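## Task

Pick the white can up from the turntable and set it upright on the coaster, while the remaining cans stay standing where they are on the turntable.

## Robot and tools

Robot: two Doosan M1013 arms, left_arm and right_arm, each carrying a Robotiq 140 two-finger gripper. The left gripper's fingers are rigid. The right gripper's fingers have a hinge that can fold. Grip with the outer quarter of the pads (near the tips) for a firm hold, because a part held closer to the palm may slip or be released. Pushing the right fingertips straight into a surface folds them quietly, and the next grip can then fail.

Frames: the scene frame has its origin at table-top height, midway between the nominal bases. +z is up, +x points out over the table, and left_arm sits on the +y side. Image left and right do not match these names. Every hand pose, velocity and target for an arm is expressed in that arm's own base frame. Calibrated bases in scene coordinates: left_arm at (+0.060, +0.546, 0) with quat_wxyz (+1.000, 0, 0, -0.007); right_arm at (+0.067, -0.527, 0) with quat_wxyz (+1.000, 0, 0, +0.001). Both bases have +z up. The fixed cameras cam_high and cam_low (672x504 each) and the table are given in the scene frame. Reported hand positions can be off by a few centimetres, more so at long reach.

Gripper frame: the fingers point along the gripper's +z, and the pads close along its y. end_effector_position is the point between the pads when they are shut. The fingertips extend about 33 mm past it when the gap is 40 mm or less, and about 9 mm past it when fully open.

Row layout, shared by execute_actions and move: a flat list of 20 numbers. The first 10 are left_arm: x, y, z, qw, qx, qy, qz, gripper position, force_limit, speed. The next 10 are the same for right_arm. x, y, z are an absolute goal in metres, and the quaternion is an absolute orientation with w first, both in that arm's base frame. The last three numbers of each half range from -1 to 1. All 20 are always required. To hold an arm still, send its last reported pose unchanged along with its previous gripper numbers. A 0 counts as a real command, not as 'no change'. To keep an orientation, repeat the same quaternion on every row rather than copying the reported value, which can drift.

Gripper numbers: position +1 is open at 140 mm, the pads meet near -0.8, and -1 closes until something blocks. force_limit sets squeeze for a slow close (speed -1): roughly 14 N at -1, 40 N at 0 and 58 N at +1. Faster closes grip harder. speed runs from about 30 mm/s at -1 to 250 mm/s at +1. object_status: 0 moving, 1 blocked while opening, 2 blocked while closing (a grip), 3 reached target or pads touching. Confirm a 2 after closing, allowing 0.2 to 1.7 s for it to update. To tighten, raise force_limit and nudge position, e.g. from -1 to -0.98. To loosen, open and then close again slowly. position_measured is in counts: 3 open, ~75 = 100 mm, 139 = 60 mm, 200 = 20 mm, 230 = pads touching.

execute_actions(actions, cameras): actions is a list of actions, each a table of 1 to 15 rows. Each row runs for one 1/30 s step, and a short table repeats its final row until 15 steps are used. A target farther than 0.6 m from the gripper's current position along any gripper axis gets the action rejected. The controller also limits each step to 70 mm and 16 degrees from the measured pose, so a long reach needs several actions. An empty list simply returns the state and images. The cameras argument selects images: omitted or ["all"] gives all, [] gives none.

move(target, speed, blend, stop_force, zero, blocking, cameras): drives each gripper in a straight line to the absolute pose given in target, either one row or up to 15 rows as waypoints, within a 10 s cap. speed is in m/s from 0.002 to 0.5 (default 0.25), with rotation limited to twice that in rad/s. blend is a corner-rounding radius in metres. stop_force (10 to 80 N) stops an arm's path when it feels that much push along its travel direction. Use it only for slow, non-rotating approaches, never when backing away from a contact, and remember light objects can be knocked over below that force. zero (default true) re-zeroes the force estimate before the move. blocking=false returns after 0.5 s and cannot be combined with stop_force. Paths do not avoid obstacles or the other arm. Avoid routing a gripper close to its own base. The result adds a "move:" line with the ending (done, off_target, moving, held, fault) and any limits (paced = clipped, held = steps withheld).

wait(seconds 0 to 10) lets time pass with the last commands held. stop brakes the current move. zoom_image(camera, region [x0,y0,x1,y1], at most 504x504 px) magnifies the latest image. read_manual gives licence texts only. finished_scene(scene 1 or 2) ends the scene permanently, and any later calls in that reply go to the next scene.

Result lines: end-effector pose and velocities, Hand target (where the arm is now being driven), Tool commands, joint positions, velocities ("within noise" when still), joint torques, external joint torques, and Flange force along the gripper axes, which includes held weight and sensor error.

Avoid: dropping or releasing moving parts, slams, hard pushes, and tipping the cans left on the turntable. Nothing may end up off the table. Do not let the arms collide. Any outside force of 144 N, or joint contact torque at the limits (waist/shoulder 319, elbow 150, wrist joints 42.3 N m), stops that arm for 10 s. If a gripped object pins the arm after a fault, release it first. Stiff arms can fault from a target just slightly past a firm contact. Heavy loads, stretched reaches and straining at unreachable poses heat the motors and can brake an arm for 30 to 60 s. Faster and smoother completion is better.

Each tool is called after ">>>" as a command line: name --argument value for each argument, lists and objects as JSON in quotes; but a table of rows of numbers goes row by row, as --pt "numbers of a row", without its own name.

## Session

>>> execute_actions --actions '[]'

Scene clock: 0.00 s.
left_arm: end_effector_position=(+0.3886, -0.7276, +0.3878) position_measured=3 object_status=3 end_effector_quat_wxyz=(-0.290, -0.103, +0.947, -0.093) | right_arm: end_effector_position=(+0.1361, -0.0893, +0.2595) position_measured=3 object_status=3 end_effector_quat_wxyz=(-0.299, -0.086, +0.932, -0.186)
Joint positions: left_arm=[-0.895 0.509 1.125 -0.598 1.667 3.591] | right_arm=[0.027 -0.323 2.32 -0.4 1.75 4.609]
Joint velocities: within noise
Joint torques (N m): no reading
External joint torques (N m): no reading
Flange force (N): no reading
Hand target: left_arm +0.3886, -0.7276, +0.3878; -0.290, -0.103, +0.947, -0.093 | right_arm +0.1361, -0.0893, +0.2595; -0.299, -0.086, +0.932, -0.186
Tool commands: left_gripper/position=+1.0 left_gripper/force_limit=+1.0 left_gripper/speed=+1.0 right_gripper/position=+1.0 right_gripper/force_limit=+1.0 right_gripper/speed=+1.0

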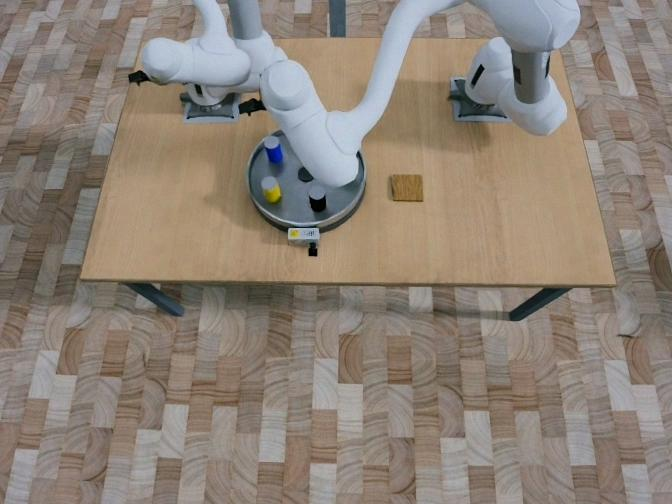

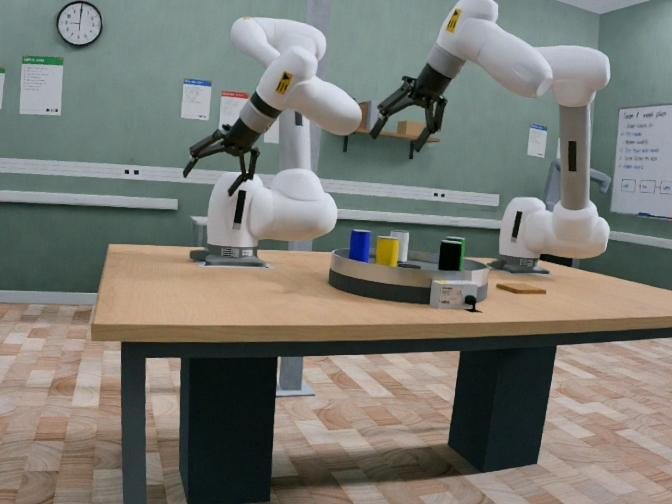

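>>> zoom_image --camera "cam_low" --region '[310, 200, 570, 330]'

>>> zoom_image --camera "cam_high" --region '[220, 80, 450, 270]'

Scaled by 1.938 from the camera's 672x504 image, which has a finer 960x720 frame.

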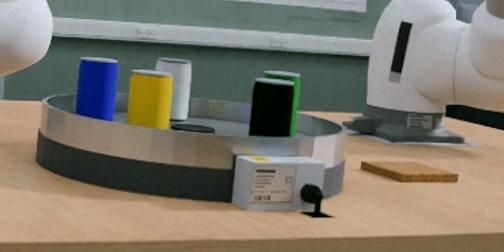

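Scaled by 2.191 from the camera's 672x504 image, which has a finer 960x720 frame.

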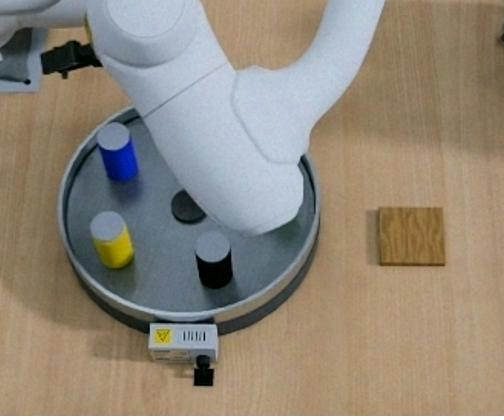

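>>> move --target '[0.42,-0.17,0.40,0,0,1,0,1,1,1,0.1361,-0.0893,0.2595,-0.299,-0.086,0.932,-0.186,1,1,1]'

>>> zoom_image --camera "cam_high" --region '[220, 80, 450, 270]'

>>> zoom_image --camera "cam_low" --region '[310, 200, 570, 330]'

Scene clock: 3.23 s.
left_arm: end_effector_position=(+0.4200, -0.1700, +0.4000) position_measured=3 object_status=3 end_effector_quat_wxyz=(+0.000, +0.000, +1.000, +0.000) | right_arm: end_effector_position=(+0.1361, -0.0893, +0.2595) position_measured=3 object_status=3 end_effector_quat_wxyz=(-0.299, -0.086, +0.932, -0.186)
Joint positions: left_arm=[-0.461 -0.172 1.798 0 1.516 4.252] | right_arm=[0.028 -0.324 2.32 -0.4 1.75 4.608]
Joint velocities: within noise
Joint torques (N m): left_arm=[-0.39 -22.11 -44.42 4.49 0.15 0.54] | right_arm=[-2.66 -2.09 -35.25 1.86 2.45 0.01]
External joint torques (N m): left_arm=[0.12 -1 2.58 -0.22 -0.13 -0.54] | right_arm=[2.67 -0.9 -1.63 0.65 -0.51 -0.03]
Flange force (N): left_arm=[5.1 1.1 4.6] | right_arm=[0.4 7.7 -5.3]
Hand target: left_arm +0.4200, -0.1700, +0.4000; +0.000, +0.000, +1.000, +0.000 | right_arm +0.1361, -0.0893, +0.2595; -0.299, -0.086, +0.932, -0.186
Off the commanded pose: left_arm 0.000 m, 0 deg | right_arm 0.000 m, 0 deg.
move: done

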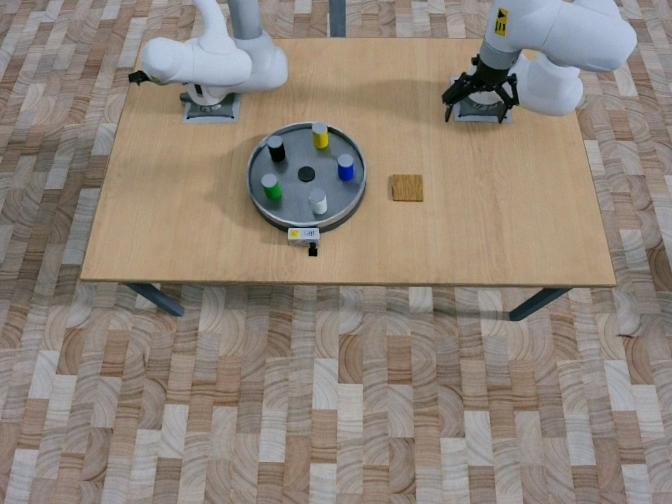

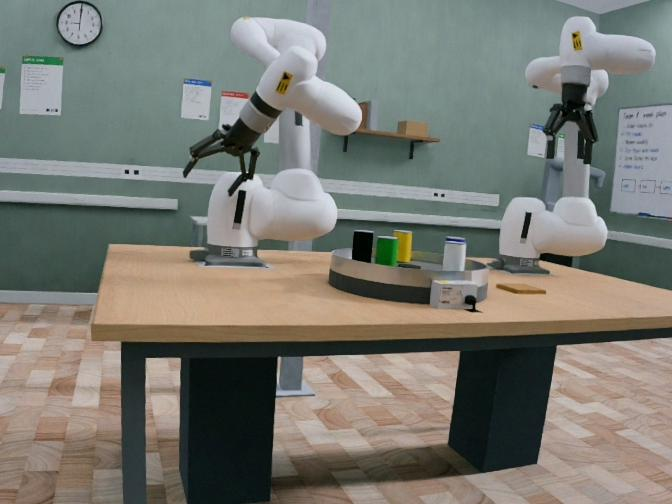

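Scaled by 2.191 from the camera's 672x504 image, which has a finer 960x720 frame.

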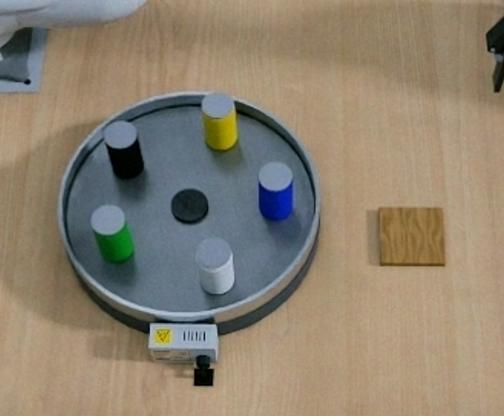

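Scaled by 1.938 from the camera's 672x504 image, which has a finer 960x720 frame.

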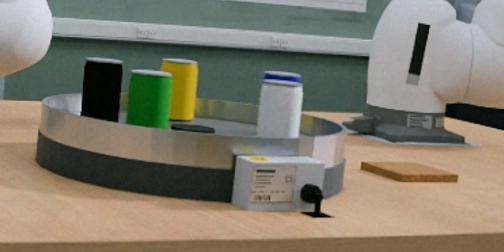

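>>> wait --seconds 0.5 --cameras '["cam_high"]'

>>> zoom_image --camera "cam_high" --region '[220, 80, 450, 270]'

>>> wait --seconds 0.5 --cameras '["cam_high"]'

>>> zoom_image --camera "cam_high" --region '[220, 80, 450, 270]'

>>> wait --seconds 2 --cameras '["cam_high"]'

>>> zoom_image --camera "cam_high" --region '[220, 80, 450, 270]'

Scene clock: 3.90 s.
left_arm: end_effector_position=(+0.4200, -0.1700, +0.4000) position_measured=3 object_status=3 end_effector_quat_wxyz=(+0.000, +0.000, +1.000, +0.000) | right_arm: end_effector_position=(+0.1361, -0.0893, +0.2595) position_measured=3 object_status=3 end_effector_quat_wxyz=(-0.299, -0.086, +0.932, -0.186)
Joint positions: left_arm=[-0.461 -0.172 1.798 0 1.516 4.252] | right_arm=[0.028 -0.324 2.32 -0.4 1.75 4.608]
Joint velocities: within noise
Joint torques (N m): left_arm=[-0.03 -22.54 -44.46 4.46 0.28 0.59] | right_arm=[-2.97 -2.2 -35.11 1.9 2.41 -0.01]
External joint torques (N m): left_arm=[0.05 -2.16 2.24 -0.15 -0.24 -0.59] | right_arm=[2.98 -0.75 -1.71 0.6 -0.47 0]
Flange force (N): left_arm=[6.6 1.4 4.1] | right_arm=[0.1 8.6 -5.9]
Hand target: left_arm +0.4200, -0.1700, +0.4000; +0.000, +0.000, +1.000, +0.000 | right_arm +0.1361, -0.0893, +0.2595; -0.299, -0.086, +0.932, -0.186
Tool commands: left_gripper/position=+1.0 left_gripper/force_limit=+1.0 left_gripper/speed=+1.0 right_gripper/position=+1.0 right_gripper/force_limit=+1.0 right_gripper/speed=+1.0
Off the commanded pose: left_arm 0.000 m, 0 deg | right_arm 0.000 m, 0 deg.
wait: 0.50 s; at rest from the start
Images, in order (width x height): cam_high 672x504.

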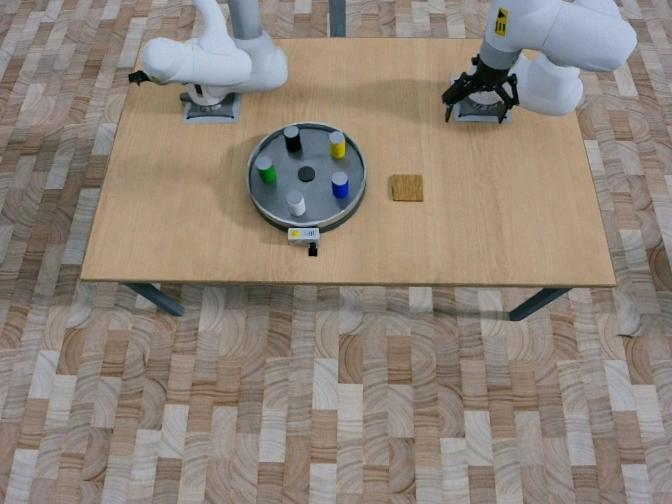

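Scaled by 2.191 from the camera's 672x504 image, which has a finer 960x720 frame.

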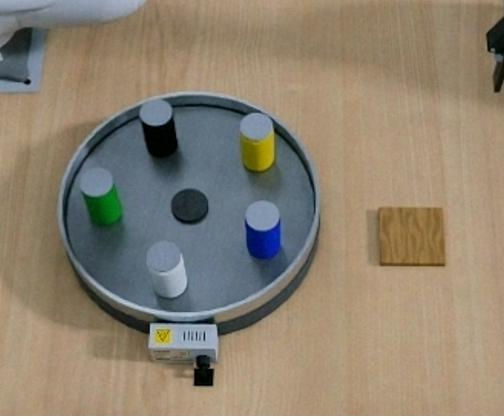

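Scene clock: 4.40 s.
left_arm: end_effector_position=(+0.4200, -0.1700, +0.4000) position_measured=3 object_status=3 end_effector_quat_wxyz=(+0.000, +0.000, +1.000, +0.000) | right_arm: end_effector_position=(+0.1361, -0.0893, +0.2595) position_measured=3 object_status=3 end_effector_quat_wxyz=(-0.299, -0.086, +0.932, -0.186)
Joint positions: left_arm=[-0.461 -0.172 1.798 0 1.516 4.252] | right_arm=[0.028 -0.324 2.32 -0.4 1.75 4.608]
Joint velocities: within noise
Joint torques (N m): left_arm=[-0.53 -22.98 -44.41 4.46 0.19 0.62] | right_arm=[-2.96 -2.68 -35.02 1.86 2.52 -0.06]
External joint torques (N m): left_arm=[0.62 -1.9 2.19 -0.13 -0.15 -0.62] | right_arm=[2.83 -0.09 -1.79 0.63 -0.58 0.04]
Flange force (N): left_arm=[5.6 2.3 3.9] | right_arm=[-1.5 8.2 -6.1]
Hand target: left_arm +0.4200, -0.1700, +0.4000; +0.000, +0.000, +1.000, +0.000 | right_arm +0.1361, -0.0893, +0.2595; -0.299, -0.086, +0.932, -0.186
Tool commands: left_gripper/position=+1.0 left_gripper/force_limit=+1.0 left_gripper/speed=+1.0 right_gripper/position=+1.0 right_gripper/force_limit=+1.0 right_gripper/speed=+1.0
Off the commanded pose: left_arm 0.000 m, 0 deg | right_arm 0.000 m, 0 deg.
wait: 0.50 s; at rest by 0.17 s
Images, in order (width x height): cam_high 672x504.

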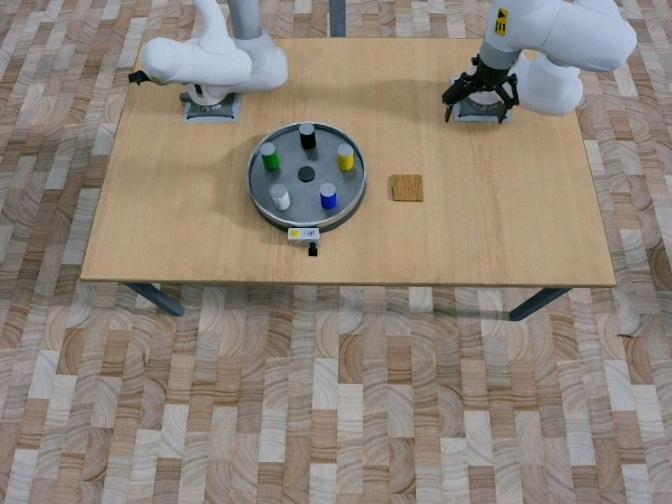

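Scaled by 2.191 from the camera's 672x504 image, which has a finer 960x720 frame.

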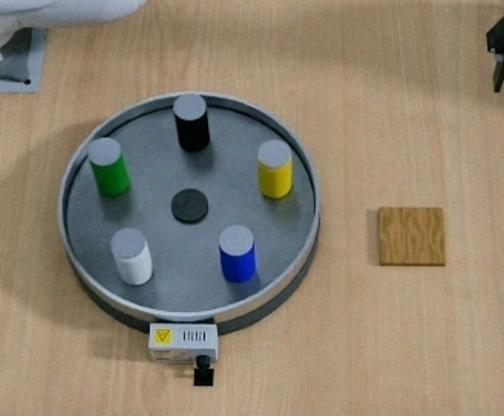

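Scene clock: 6.40 s.
left_arm: end_effector_position=(+0.4200, -0.1700, +0.4000) position_measured=3 object_status=3 end_effector_quat_wxyz=(+0.000, +0.000, +1.000, +0.000) | right_arm: end_effector_position=(+0.1361, -0.0893, +0.2595) position_measured=3 object_status=3 end_effector_quat_wxyz=(-0.299, -0.086, +0.932, -0.186)
Joint positions: left_arm=[-0.461 -0.172 1.798 0 1.516 4.252] | right_arm=[0.028 -0.324 2.32 -0.4 1.75 4.608]
Joint velocities: within noise
Joint torques (N m): left_arm=[0.29 -22.9 -44.58 4.44 0.2 0.69] | right_arm=[-3.47 -2.51 -35 1.92 2.41 0.06]
External joint torques (N m): left_arm=[-0.32 -1.51 2.44 -0.14 -0.16 -0.68] | right_arm=[3.53 -0.39 -1.62 0.56 -0.48 -0.07]
Flange force (N): left_arm=[6.3 0.2 4.4] | right_arm=[-0.6 10.0 -6.5]
Hand target: left_arm +0.4200, -0.1700, +0.4000; +0.000, +0.000, +1.000, +0.000 | right_arm +0.1361, -0.0893, +0.2595; -0.299, -0.086, +0.932, -0.186
Tool commands: left_gripper/position=+1.0 left_gripper/force_limit=+1.0 left_gripper/speed=+1.0 right_gripper/position=+1.0 right_gripper/force_limit=+1.0 right_gripper/speed=+1.0
Off the commanded pose: left_arm 0.000 m, 0 deg | right_arm 0.000 m, 0 deg.
wait: 2.00 s; at rest by 0.17 s
Images, in order (width x height): cam_high 672x504.

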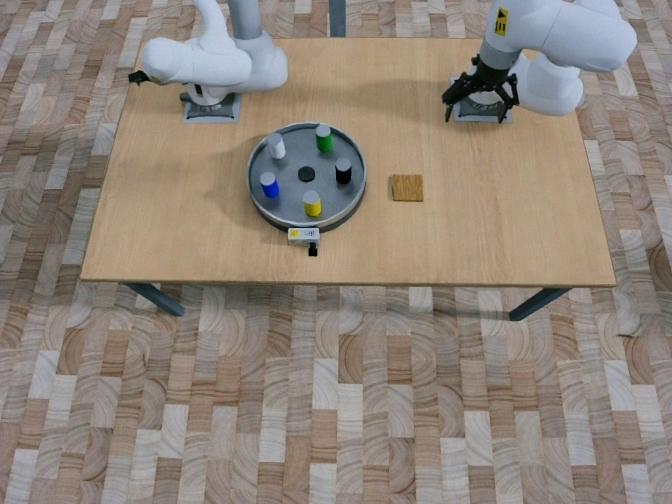

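Scaled by 2.191 from the camera's 672x504 image, which has a finer 960x720 frame.

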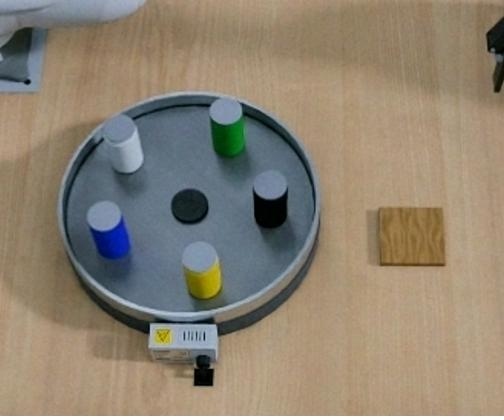

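>>> move --target '[0.40,-0.4985,0.30,0,0,1,0,0.5,0,-0.4,0.1361,-0.0893,0.2595,-0.299,-0.086,0.932,-0.186,1,1,1]' --speed 0.15 --blocking false

>>> wait --seconds 0.5 --cameras '[]'

>>> wait --seconds 0.5 --cameras '[]'

>>> wait --seconds 4

>>> zoom_image --camera "cam_high" --region '[220, 80, 450, 270]'

>>> zoom_image --camera "cam_low" --region '[310, 150, 570, 330]'

Scene clock: 9.37 s.
left_arm: end_effector_position=(+0.4163, -0.2226, +0.3837) position_measured=66 object_status=0 end_effector_quat_wxyz=(+0.000, +0.000, +1.000, +0.000) end_effector_velocity=(-0.008, -0.144, -0.042) end_effector_angular_velocity=(-0.002, -0.001, +0.000) | right_arm: end_effector_position=(+0.1361, -0.0893, +0.2595) position_measured=3 object_status=3 end_effector_quat_wxyz=(-0.299, -0.086, +0.932, -0.186)
Joint positions: left_arm=[-0.564 -0.139 1.8 -0.001 1.481 4.149] | right_arm=[0.028 -0.324 2.32 -0.4 1.75 4.608]
Joint velocities: left_arm=[-0.266 0.105 -0.013 -0.002 -0.094 -0.266] | right_arm=[within noise]
Joint torques (N m): left_arm=[-1.37 -26.82 -45.67 4.51 0.38 0.47] | right_arm=[-3.14 -2.58 -35.23 1.88 2.41 0.01]
External joint torques (N m): left_arm=[1.34 -1.44 2.73 -0.13 -0.37 -0.47] | right_arm=[3.14 -0.3 -1.6 0.62 -0.48 -0.02]
Flange force (N): left_arm=[4.4 4.4 5.0] | right_arm=[-0.9 9.1 -6.1]
Hand target: left_arm +0.4155, -0.2366, +0.3797; +0.000, +0.000, +1.000, +0.000 | right_arm +0.1361, -0.0893, +0.2595; -0.299, -0.086, +0.932, -0.186
Tool commands: left_gripper/position=+0.5 left_gripper/force_limit=+0.0 left_gripper/speed=-0.4 right_gripper/position=+1.0 right_gripper/force_limit=+1.0 right_gripper/speed=+1.0
Off the commanded pose: left_arm 0.289 m, 0 deg | right_arm 0.000 m, 0 deg.
move: running

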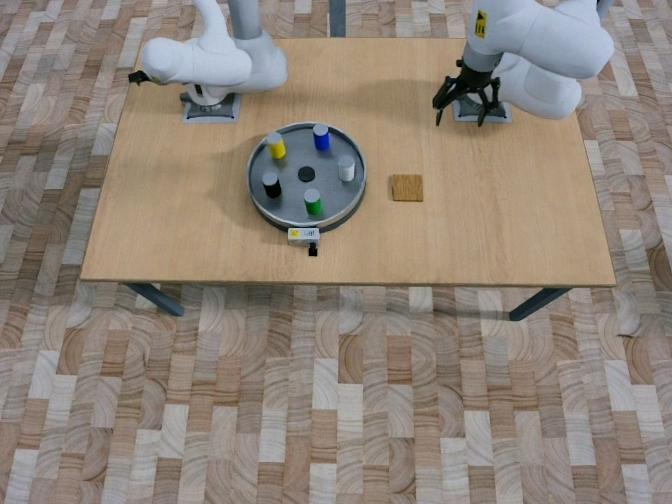

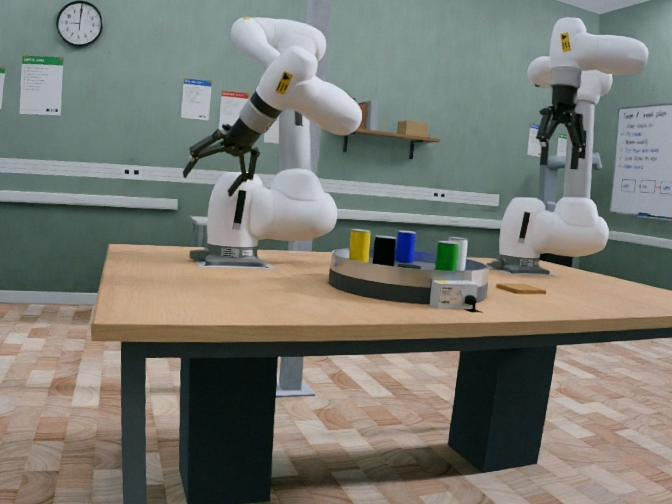

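Scene clock: 9.87 s.
left_arm: end_effector_position=(+0.4121, -0.2943, +0.3621) position_measured=66 object_status=3 end_effector_quat_wxyz=(+0.000, +0.000, +1.000, +0.000) end_effector_velocity=(-0.008, -0.142, -0.043) end_effector_angular_velocity=(+0.002, -0.001, +0.001) | right_arm: end_effector_position=(+0.1361, -0.0893, +0.2595) position_measured=3 object_status=3 end_effector_quat_wxyz=(-0.299, -0.086, +0.932, -0.186)
Joint positions: left_arm=[-0.688 -0.078 1.786 -0.001 1.435 4.025] | right_arm=[0.028 -0.324 2.32 -0.4 1.75 4.608]
Joint velocities: left_arm=[-0.228 0.134 -0.044 0.002 -0.089 -0.23] | right_arm=[within noise]
Joint torques (N m): left_arm=[-2.22 -32.74 -44.14 4.42 0.4 0.66] | right_arm=[-3.33 -1.93 -35.28 1.9 2.45 -0.03]
External joint torques (N m): left_arm=[2.28 -1.13 2.19 -0.15 -0.37 -0.66] | right_arm=[3.36 -1.09 -1.51 0.6 -0.51 0.01]
Flange force (N): left_arm=[2.1 5.4 3.9] | right_arm=[0.8 9.9 -5.8]
Hand target: left_arm +0.4112, -0.3078, +0.3580; +0.000, +0.000, +1.000, +0.000 | right_arm +0.1361, -0.0893, +0.2595; -0.299, -0.086, +0.932, -0.186
Tool commands: left_gripper/position=+0.5 left_gripper/force_limit=+0.0 left_gripper/speed=-0.4 right_gripper/position=+1.0 right_gripper/force_limit=+1.0 right_gripper/speed=+1.0
Off the commanded pose: left_arm 0.214 m, 0 deg | right_arm 0.000 m, 0 deg.
earlier move: running
wait: 0.50 s; no rest
No camera images: "cameras" was empty.

Scene clock: 10.37 s.
left_arm: end_effector_position=(+0.4078, -0.3658, +0.3403) position_measured=66 object_status=3 end_effector_quat_wxyz=(+0.000, +0.000, +1.000, +0.000) end_effector_velocity=(-0.009, -0.143, -0.042) end_effector_angular_velocity=(-0.003, -0.001, +0.001) | right_arm: end_effector_position=(+0.1361, -0.0893, +0.2595) position_measured=3 object_status=3 end_effector_quat_wxyz=(-0.299, -0.086, +0.932, -0.186)
Joint positions: left_arm=[-0.794 -0.005 1.755 0 1.392 3.919] | right_arm=[0.028 -0.324 2.32 -0.4 1.75 4.608]
Joint velocities: left_arm=[-0.194 0.154 -0.076 -0.001 -0.081 -0.195] | right_arm=[within noise]
Joint torques (N m): left_arm=[2.03 -37.7 -43.9 4.34 0.22 0.56] | right_arm=[-3.14 -2.38 -34.99 1.88 2.47 0.05]
External joint torques (N m): left_arm=[-1.96 -3.63 2.24 -0.09 -0.18 -0.56] | right_arm=[3.16 -0.62 -1.7 0.61 -0.54 -0.06]
Flange force (N): left_arm=[10.3 3.1 2.7] | right_arm=[-0.2 9.0 -6.1]
Hand target: left_arm +0.4069, -0.3790, +0.3363; +0.000, +0.000, +1.000, +0.000 | right_arm +0.1361, -0.0893, +0.2595; -0.299, -0.086, +0.932, -0.186
Tool commands: left_gripper/position=+0.5 left_gripper/force_limit=+0.0 left_gripper/speed=-0.4 right_gripper/position=+1.0 right_gripper/force_limit=+1.0 right_gripper/speed=+1.0
Off the commanded pose: left_arm 0.139 m, 0 deg | right_arm 0.000 m, 0 deg.
earlier move: running
wait: 0.50 s; no rest
No camera images: "cameras" was empty.

Scene clock: 11.53 s.
left_arm: end_effector_position=(+0.4000, -0.4984, +0.3000) position_measured=66 object_status=3 end_effector_quat_wxyz=(+0.000, +0.000, +1.000, +0.000) | right_arm: end_effector_position=(+0.1361, -0.0893, +0.2595) position_measured=3 object_status=3 end_effector_quat_wxyz=(-0.299, -0.086, +0.932, -0.186)
Joint positions: left_arm=[-0.949 0.154 1.656 0 1.331 3.764] | right_arm=[0.028 -0.324 2.32 -0.4 1.75 4.608]
Joint velocities: within noise
Joint torques (N m): left_arm=[-0.57 -54.44 -44.29 4.36 0.17 0.57] | right_arm=[-3.26 -2.41 -35.44 1.89 2.41 -0.02]
External joint torques (N m): left_arm=[0.62 -2.32 3.44 -0.2 -0.15 -0.57] | right_arm=[3.24 -0.61 -1.48 0.61 -0.47 0.01]
Flange force (N): left_arm=[6.2 7.9 4.2] | right_arm=[-0.2 9.5 -5.9]
Hand target: left_arm +0.4000, -0.4985, +0.3000; +0.000, +0.000, +1.000, +0.000 | right_arm +0.1361, -0.0893, +0.2595; -0.299, -0.086, +0.932, -0.186
Tool commands: left_gripper/position=+0.5 left_gripper/force_limit=+0.0 left_gripper/speed=-0.4 right_gripper/position=+1.0 right_gripper/force_limit=+1.0 right_gripper/speed=+1.0
Off the commanded pose: left_arm 0.000 m, 0 deg | right_arm 0.000 m, 0 deg.
earlier move: done
wait: 1.17 of 4 s (the move ended)

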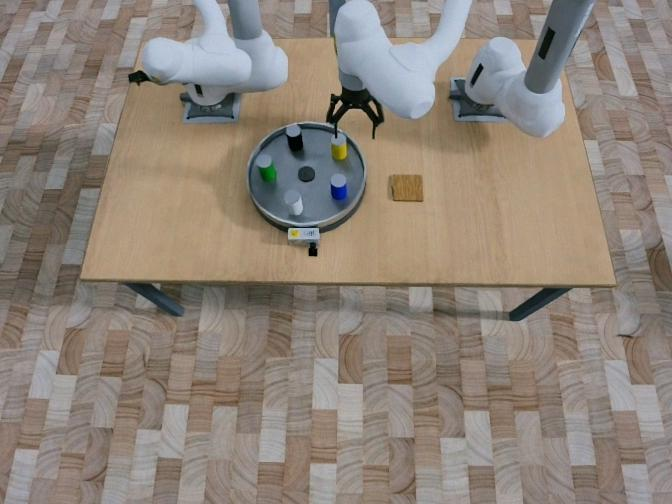

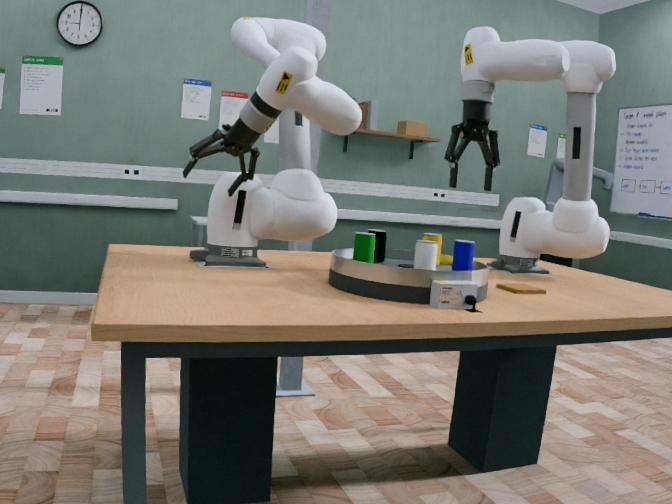

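Scaled by 2.191 from the camera's 672x504 image, which has a finer 960x720 frame.

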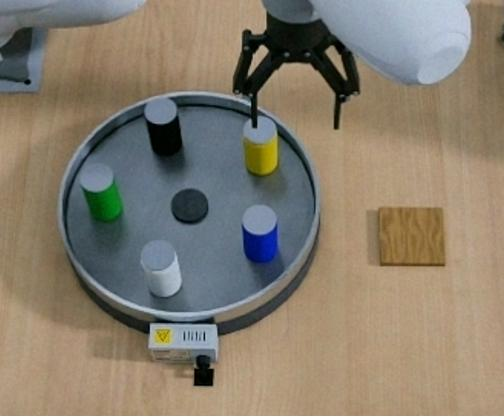

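Scaled by 1.938 from the camera's 672x504 image, which has a finer 960x720 frame.

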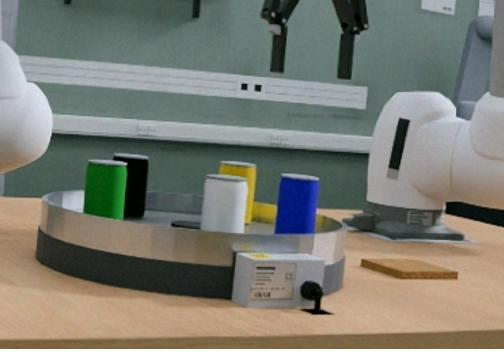

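>>> move --target '[0.40,-0.5225,0.205,0,0,1,0,0.5,0,-0.4,0.1361,-0.0893,0.2595,-0.299,-0.086,0.932,-0.186,1,1,1]' --speed 0.15

>>> zoom_image --camera "cam_high" --region '[240, 110, 380, 240]'

>>> zoom_image --camera "cam_low" --region '[320, 190, 500, 310]'

>>> wait --seconds 0.8

>>> zoom_image --camera "cam_high" --region '[240, 110, 380, 240]'

>>> zoom_image --camera "cam_low" --region '[320, 190, 500, 310]'

Scene clock: 12.97 s.
left_arm: end_effector_position=(+0.4000, -0.5225, +0.2051) position_measured=66 object_status=3 end_effector_quat_wxyz=(+0.000, +0.000, +1.000, +0.000) | right_arm: end_effector_position=(+0.1361, -0.0893, +0.2595) position_measured=3 object_status=3 end_effector_quat_wxyz=(-0.299, -0.086, +0.932, -0.186)
Joint positions: left_arm=[-0.97 0.232 1.74 0 1.17 3.743] | right_arm=[0.028 -0.324 2.32 -0.4 1.75 4.608]
Joint velocities: within noise
Joint torques (N m): left_arm=[0.41 -59.5 -41.15 4.16 0.28 0.61] | right_arm=[-3.29 -2.17 -35.33 1.87 2.36 -0.12]
External joint torques (N m): left_arm=[-0.35 -3.16 2.33 -0.21 -0.26 -0.61] | right_arm=[3.29 -0.74 -1.4 0.63 -0.42 0.1]
Flange force (N): left_arm=[6.9 6.6 1.1] | right_arm=[0.1 10.0 -5.9]
Hand target: left_arm +0.4000, -0.5225, +0.2050; +0.000, +0.000, +1.000, +0.000 | right_arm +0.1361, -0.0893, +0.2595; -0.299, -0.086, +0.932, -0.186
Off the commanded pose: left_arm 0.000 m, 0 deg | right_arm 0.000 m, 0 deg.
move: done

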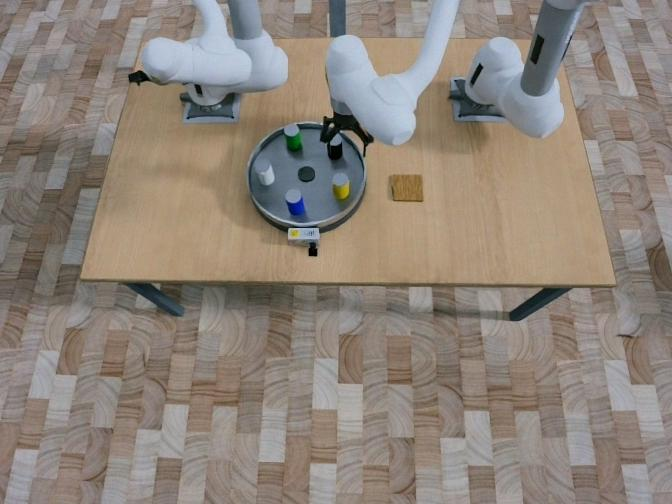

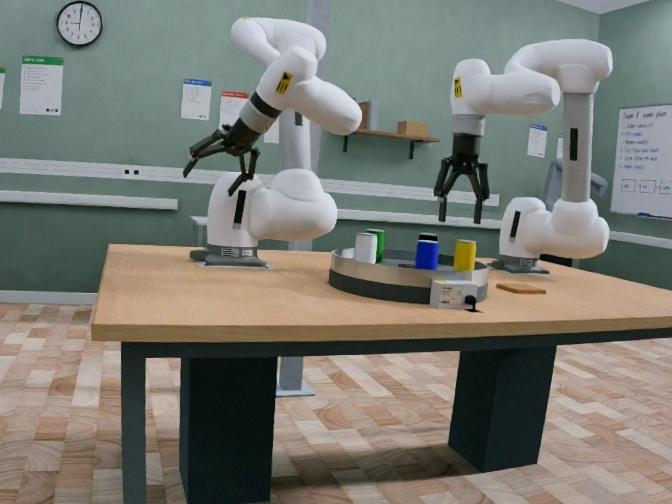

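Scaled by 3.600 from the camera's 672x504 image, which has a finer 960x720 frame.

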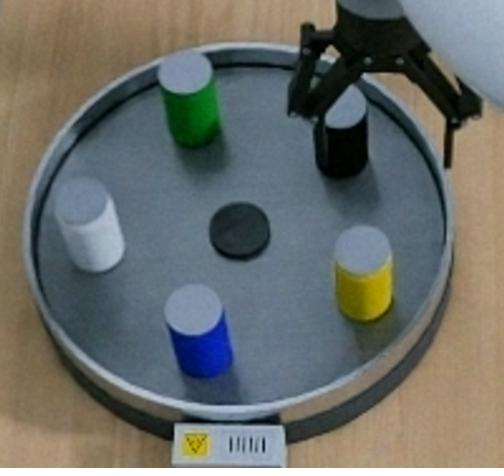

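Scaled by 2.800 from the camera's 672x504 image, which has a finer 960x720 frame.

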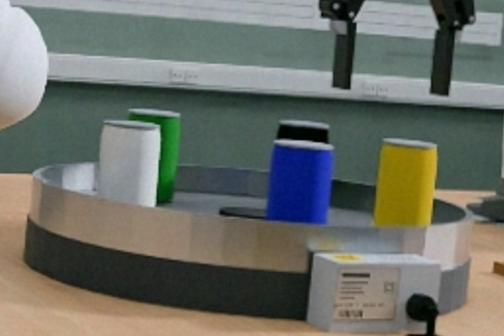

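Scene clock: 13.77 s.
left_arm: end_effector_position=(+0.4000, -0.5225, +0.2050) position_measured=66 object_status=3 end_effector_quat_wxyz=(+0.000, +0.000, +1.000, +0.000) | right_arm: end_effector_position=(+0.1361, -0.0893, +0.2595) position_measured=3 object_status=3 end_effector_quat_wxyz=(-0.299, -0.086, +0.932, -0.186)
Joint positions: left_arm=[-0.97 0.232 1.74 0 1.169 3.743] | right_arm=[0.028 -0.324 2.32 -0.4 1.75 4.608]
Joint velocities: within noise
Joint torques (N m): left_arm=[0.17 -59.81 -41.16 4.08 0.2 0.72] | right_arm=[-3.61 -2.49 -35.23 1.88 2.45 -0.04]
External joint torques (N m): left_arm=[-0.22 -2.39 2.45 -0.14 -0.18 -0.72] | right_arm=[3.54 -0.43 -1.49 0.61 -0.51 0.02]
Flange force (N): left_arm=[6.3 5.9 1.5] | right_arm=[-0.7 10.5 -6.3]
Hand target: left_arm +0.4000, -0.5225, +0.2050; +0.000, +0.000, +1.000, +0.000 | right_arm +0.1361, -0.0893, +0.2595; -0.299, -0.086, +0.932, -0.186
Tool commands: left_gripper/position=+0.5 left_gripper/force_limit=+0.0 left_gripper/speed=-0.4 right_gripper/position=+1.0 right_gripper/force_limit=+1.0 right_gripper/speed=+1.0
Off the commanded pose: left_arm 0.000 m, 0 deg | right_arm 0.000 m, 0 deg.
wait: 0.80 s; at rest by 0.17 s

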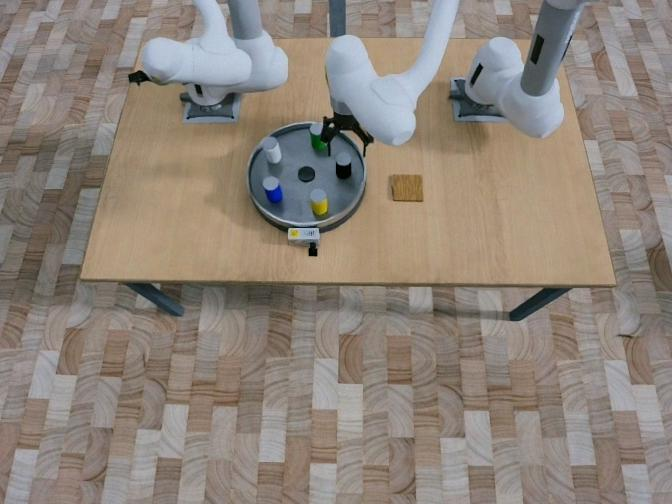

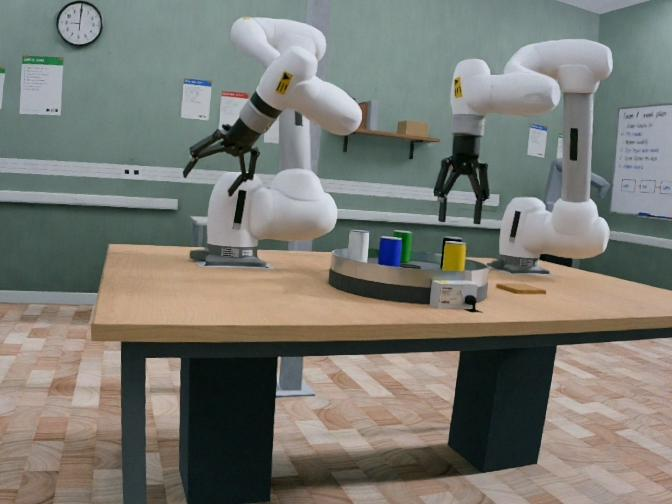

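Scaled by 3.600 from the camera's 672x504 image, which has a finer 960x720 frame.

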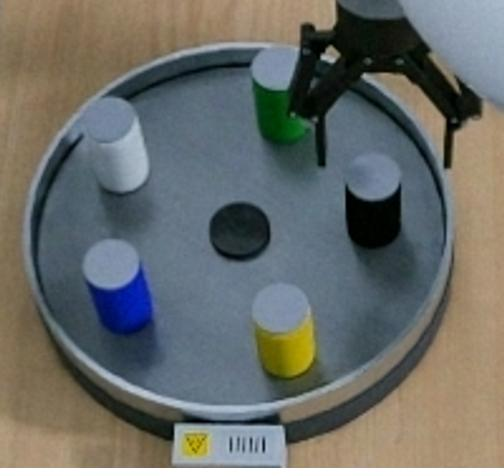

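Scaled by 2.800 from the camera's 672x504 image, which has a finer 960x720 frame.

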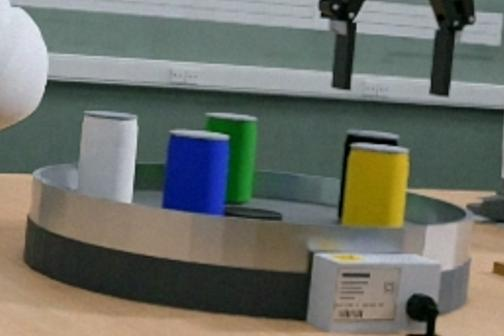

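>>> move --pt "0.358 -0.5268 0.205 0 0 1 0 0.5 0 -0.4 0.1361 -0.0893 0.2595 -0.299 -0.086 0.932 -0.186 1 1 1" --pt "0.3579 -0.5268 0.128 0 0 1 0 0.5 0 -0.4 0.1361 -0.0893 0.2595 -0.299 -0.086 0.932 -0.186 1 1 1" --speed 0.15

>>> zoom_image --camera "cam_high" --region '[240, 110, 380, 240]'

>>> zoom_image --camera "cam_low" --region '[320, 190, 500, 310]'

>>> wait --seconds 0.7

>>> zoom_image --camera "cam_high" --region '[240, 110, 380, 240]'

>>> zoom_image --camera "cam_low" --region '[320, 190, 500, 310]'

Scene clock: 16.73 s.
left_arm: end_effector_position=(+0.3579, -0.5268, +0.1281) position_measured=66 object_status=3 end_effector_quat_wxyz=(+0.000, +0.000, +1.000, +0.000) | right_arm: end_effector_position=(+0.1361, -0.0893, +0.2595) position_measured=3 object_status=3 end_effector_quat_wxyz=(-0.299, -0.086, +0.932, -0.186)
Joint positions: left_arm=[-1.028 0.259 1.86 0 1.023 3.684] | right_arm=[0.028 -0.324 2.32 -0.4 1.75 4.608]
Joint velocities: within noise
Joint torques (N m): left_arm=[-0.23 -59.99 -38.32 3.82 0.09 0.64] | right_arm=[-3.08 -2.27 -35.25 1.83 2.42 -0.05]
External joint torques (N m): left_arm=[0.32 -2.19 2.43 -0.16 -0.08 -0.64] | right_arm=[3.05 -0.54 -1.52 0.67 -0.48 0.04]
Flange force (N): left_arm=[4.8 6.2 0.5] | right_arm=[-0.4 9.1 -5.8]
Hand target: left_arm +0.3579, -0.5268, +0.1280; +0.000, +0.000, +1.000, +0.000 | right_arm +0.1361, -0.0893, +0.2595; -0.299, -0.086, +0.932, -0.186
Off the commanded pose: left_arm 0.000 m, 0 deg | right_arm 0.000 m, 0 deg.
move: done

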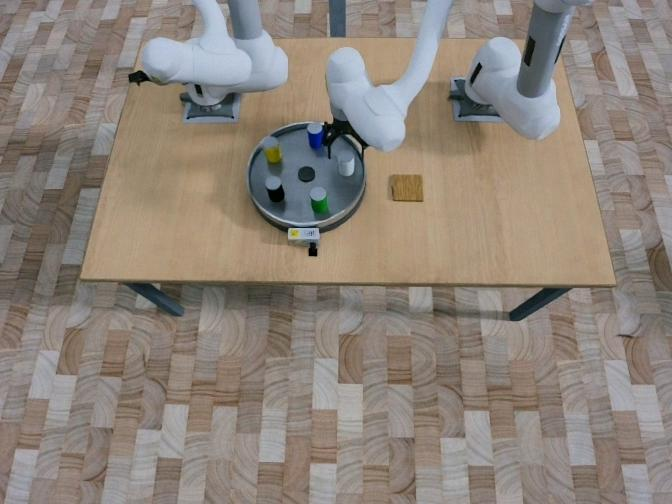

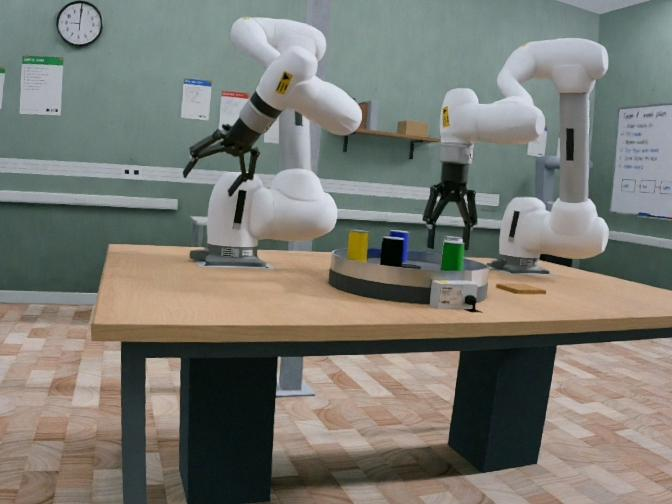

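Scaled by 3.600 from the camera's 672x504 image, which has a finer 960x720 frame.

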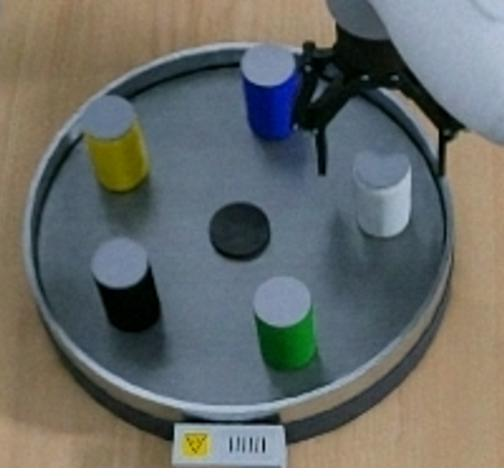

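Scaled by 2.800 from the camera's 672x504 image, which has a finer 960x720 frame.

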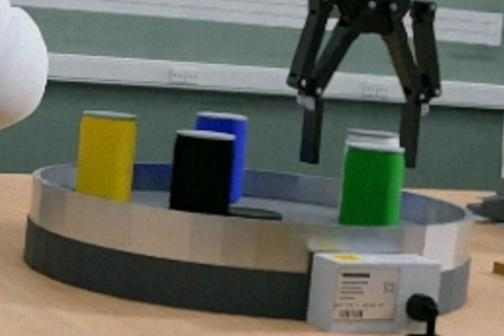

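Scene clock: 17.43 s.
left_arm: end_effector_position=(+0.3579, -0.5268, +0.1280) position_measured=66 object_status=3 end_effector_quat_wxyz=(+0.000, +0.000, +1.000, +0.000) | right_arm: end_effector_position=(+0.1361, -0.0893, +0.2595) position_measured=3 object_status=3 end_effector_quat_wxyz=(-0.299, -0.086, +0.932, -0.186)
Joint positions: left_arm=[-1.028 0.259 1.86 0 1.023 3.684] | right_arm=[0.028 -0.324 2.32 -0.4 1.75 4.608]
Joint velocities: within noise
Joint torques (N m): left_arm=[0.48 -59.24 -37.92 3.83 0.17 0.61] | right_arm=[-3.16 -2.17 -35.08 1.85 2.5 0.02]
External joint torques (N m): left_arm=[-0.63 -3.52 1.89 -0.17 -0.15 -0.61] | right_arm=[3.16 -0.75 -1.68 0.64 -0.57 -0.03]
Flange force (N): left_arm=[6.6 6.2 -1.1] | right_arm=[-0.1 9.1 -6.0]
Hand target: left_arm +0.3579, -0.5268, +0.1280; +0.000, +0.000, +1.000, +0.000 | right_arm +0.1361, -0.0893, +0.2595; -0.299, -0.086, +0.932, -0.186
Tool commands: left_gripper/position=+0.5 left_gripper/force_limit=+0.0 left_gripper/speed=-0.4 right_gripper/position=+1.0 right_gripper/force_limit=+1.0 right_gripper/speed=+1.0
Off the commanded pose: left_arm 0.000 m, 0 deg | right_arm 0.000 m, 0 deg.
wait: 0.70 s; at rest by 0.17 s

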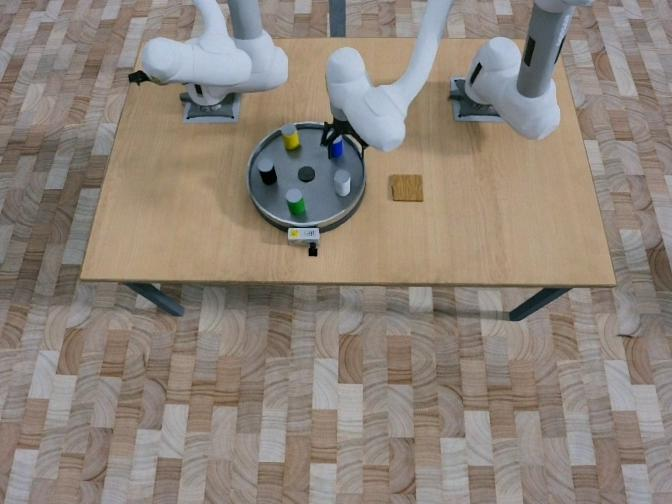

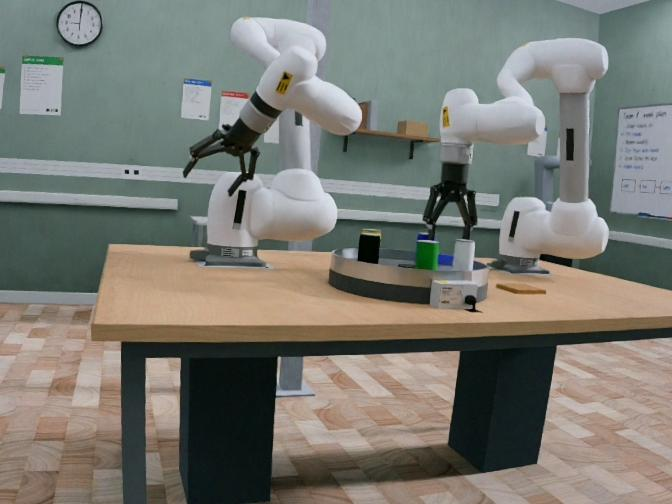

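Scaled by 3.600 from the camera's 672x504 image, which has a finer 960x720 frame.

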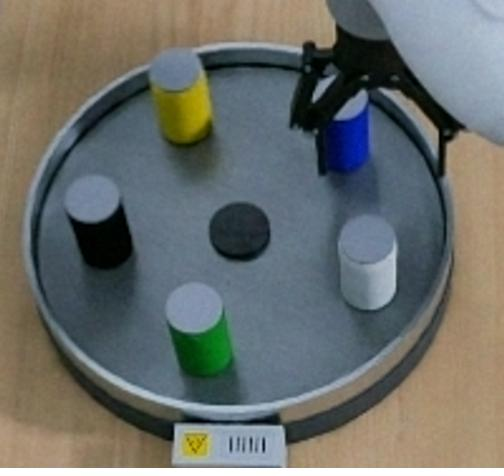

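Scaled by 2.800 from the camera's 672x504 image, which has a finer 960x720 frame.

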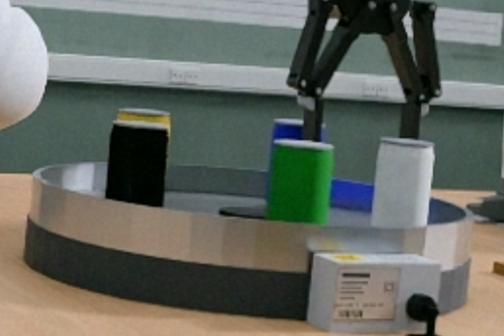

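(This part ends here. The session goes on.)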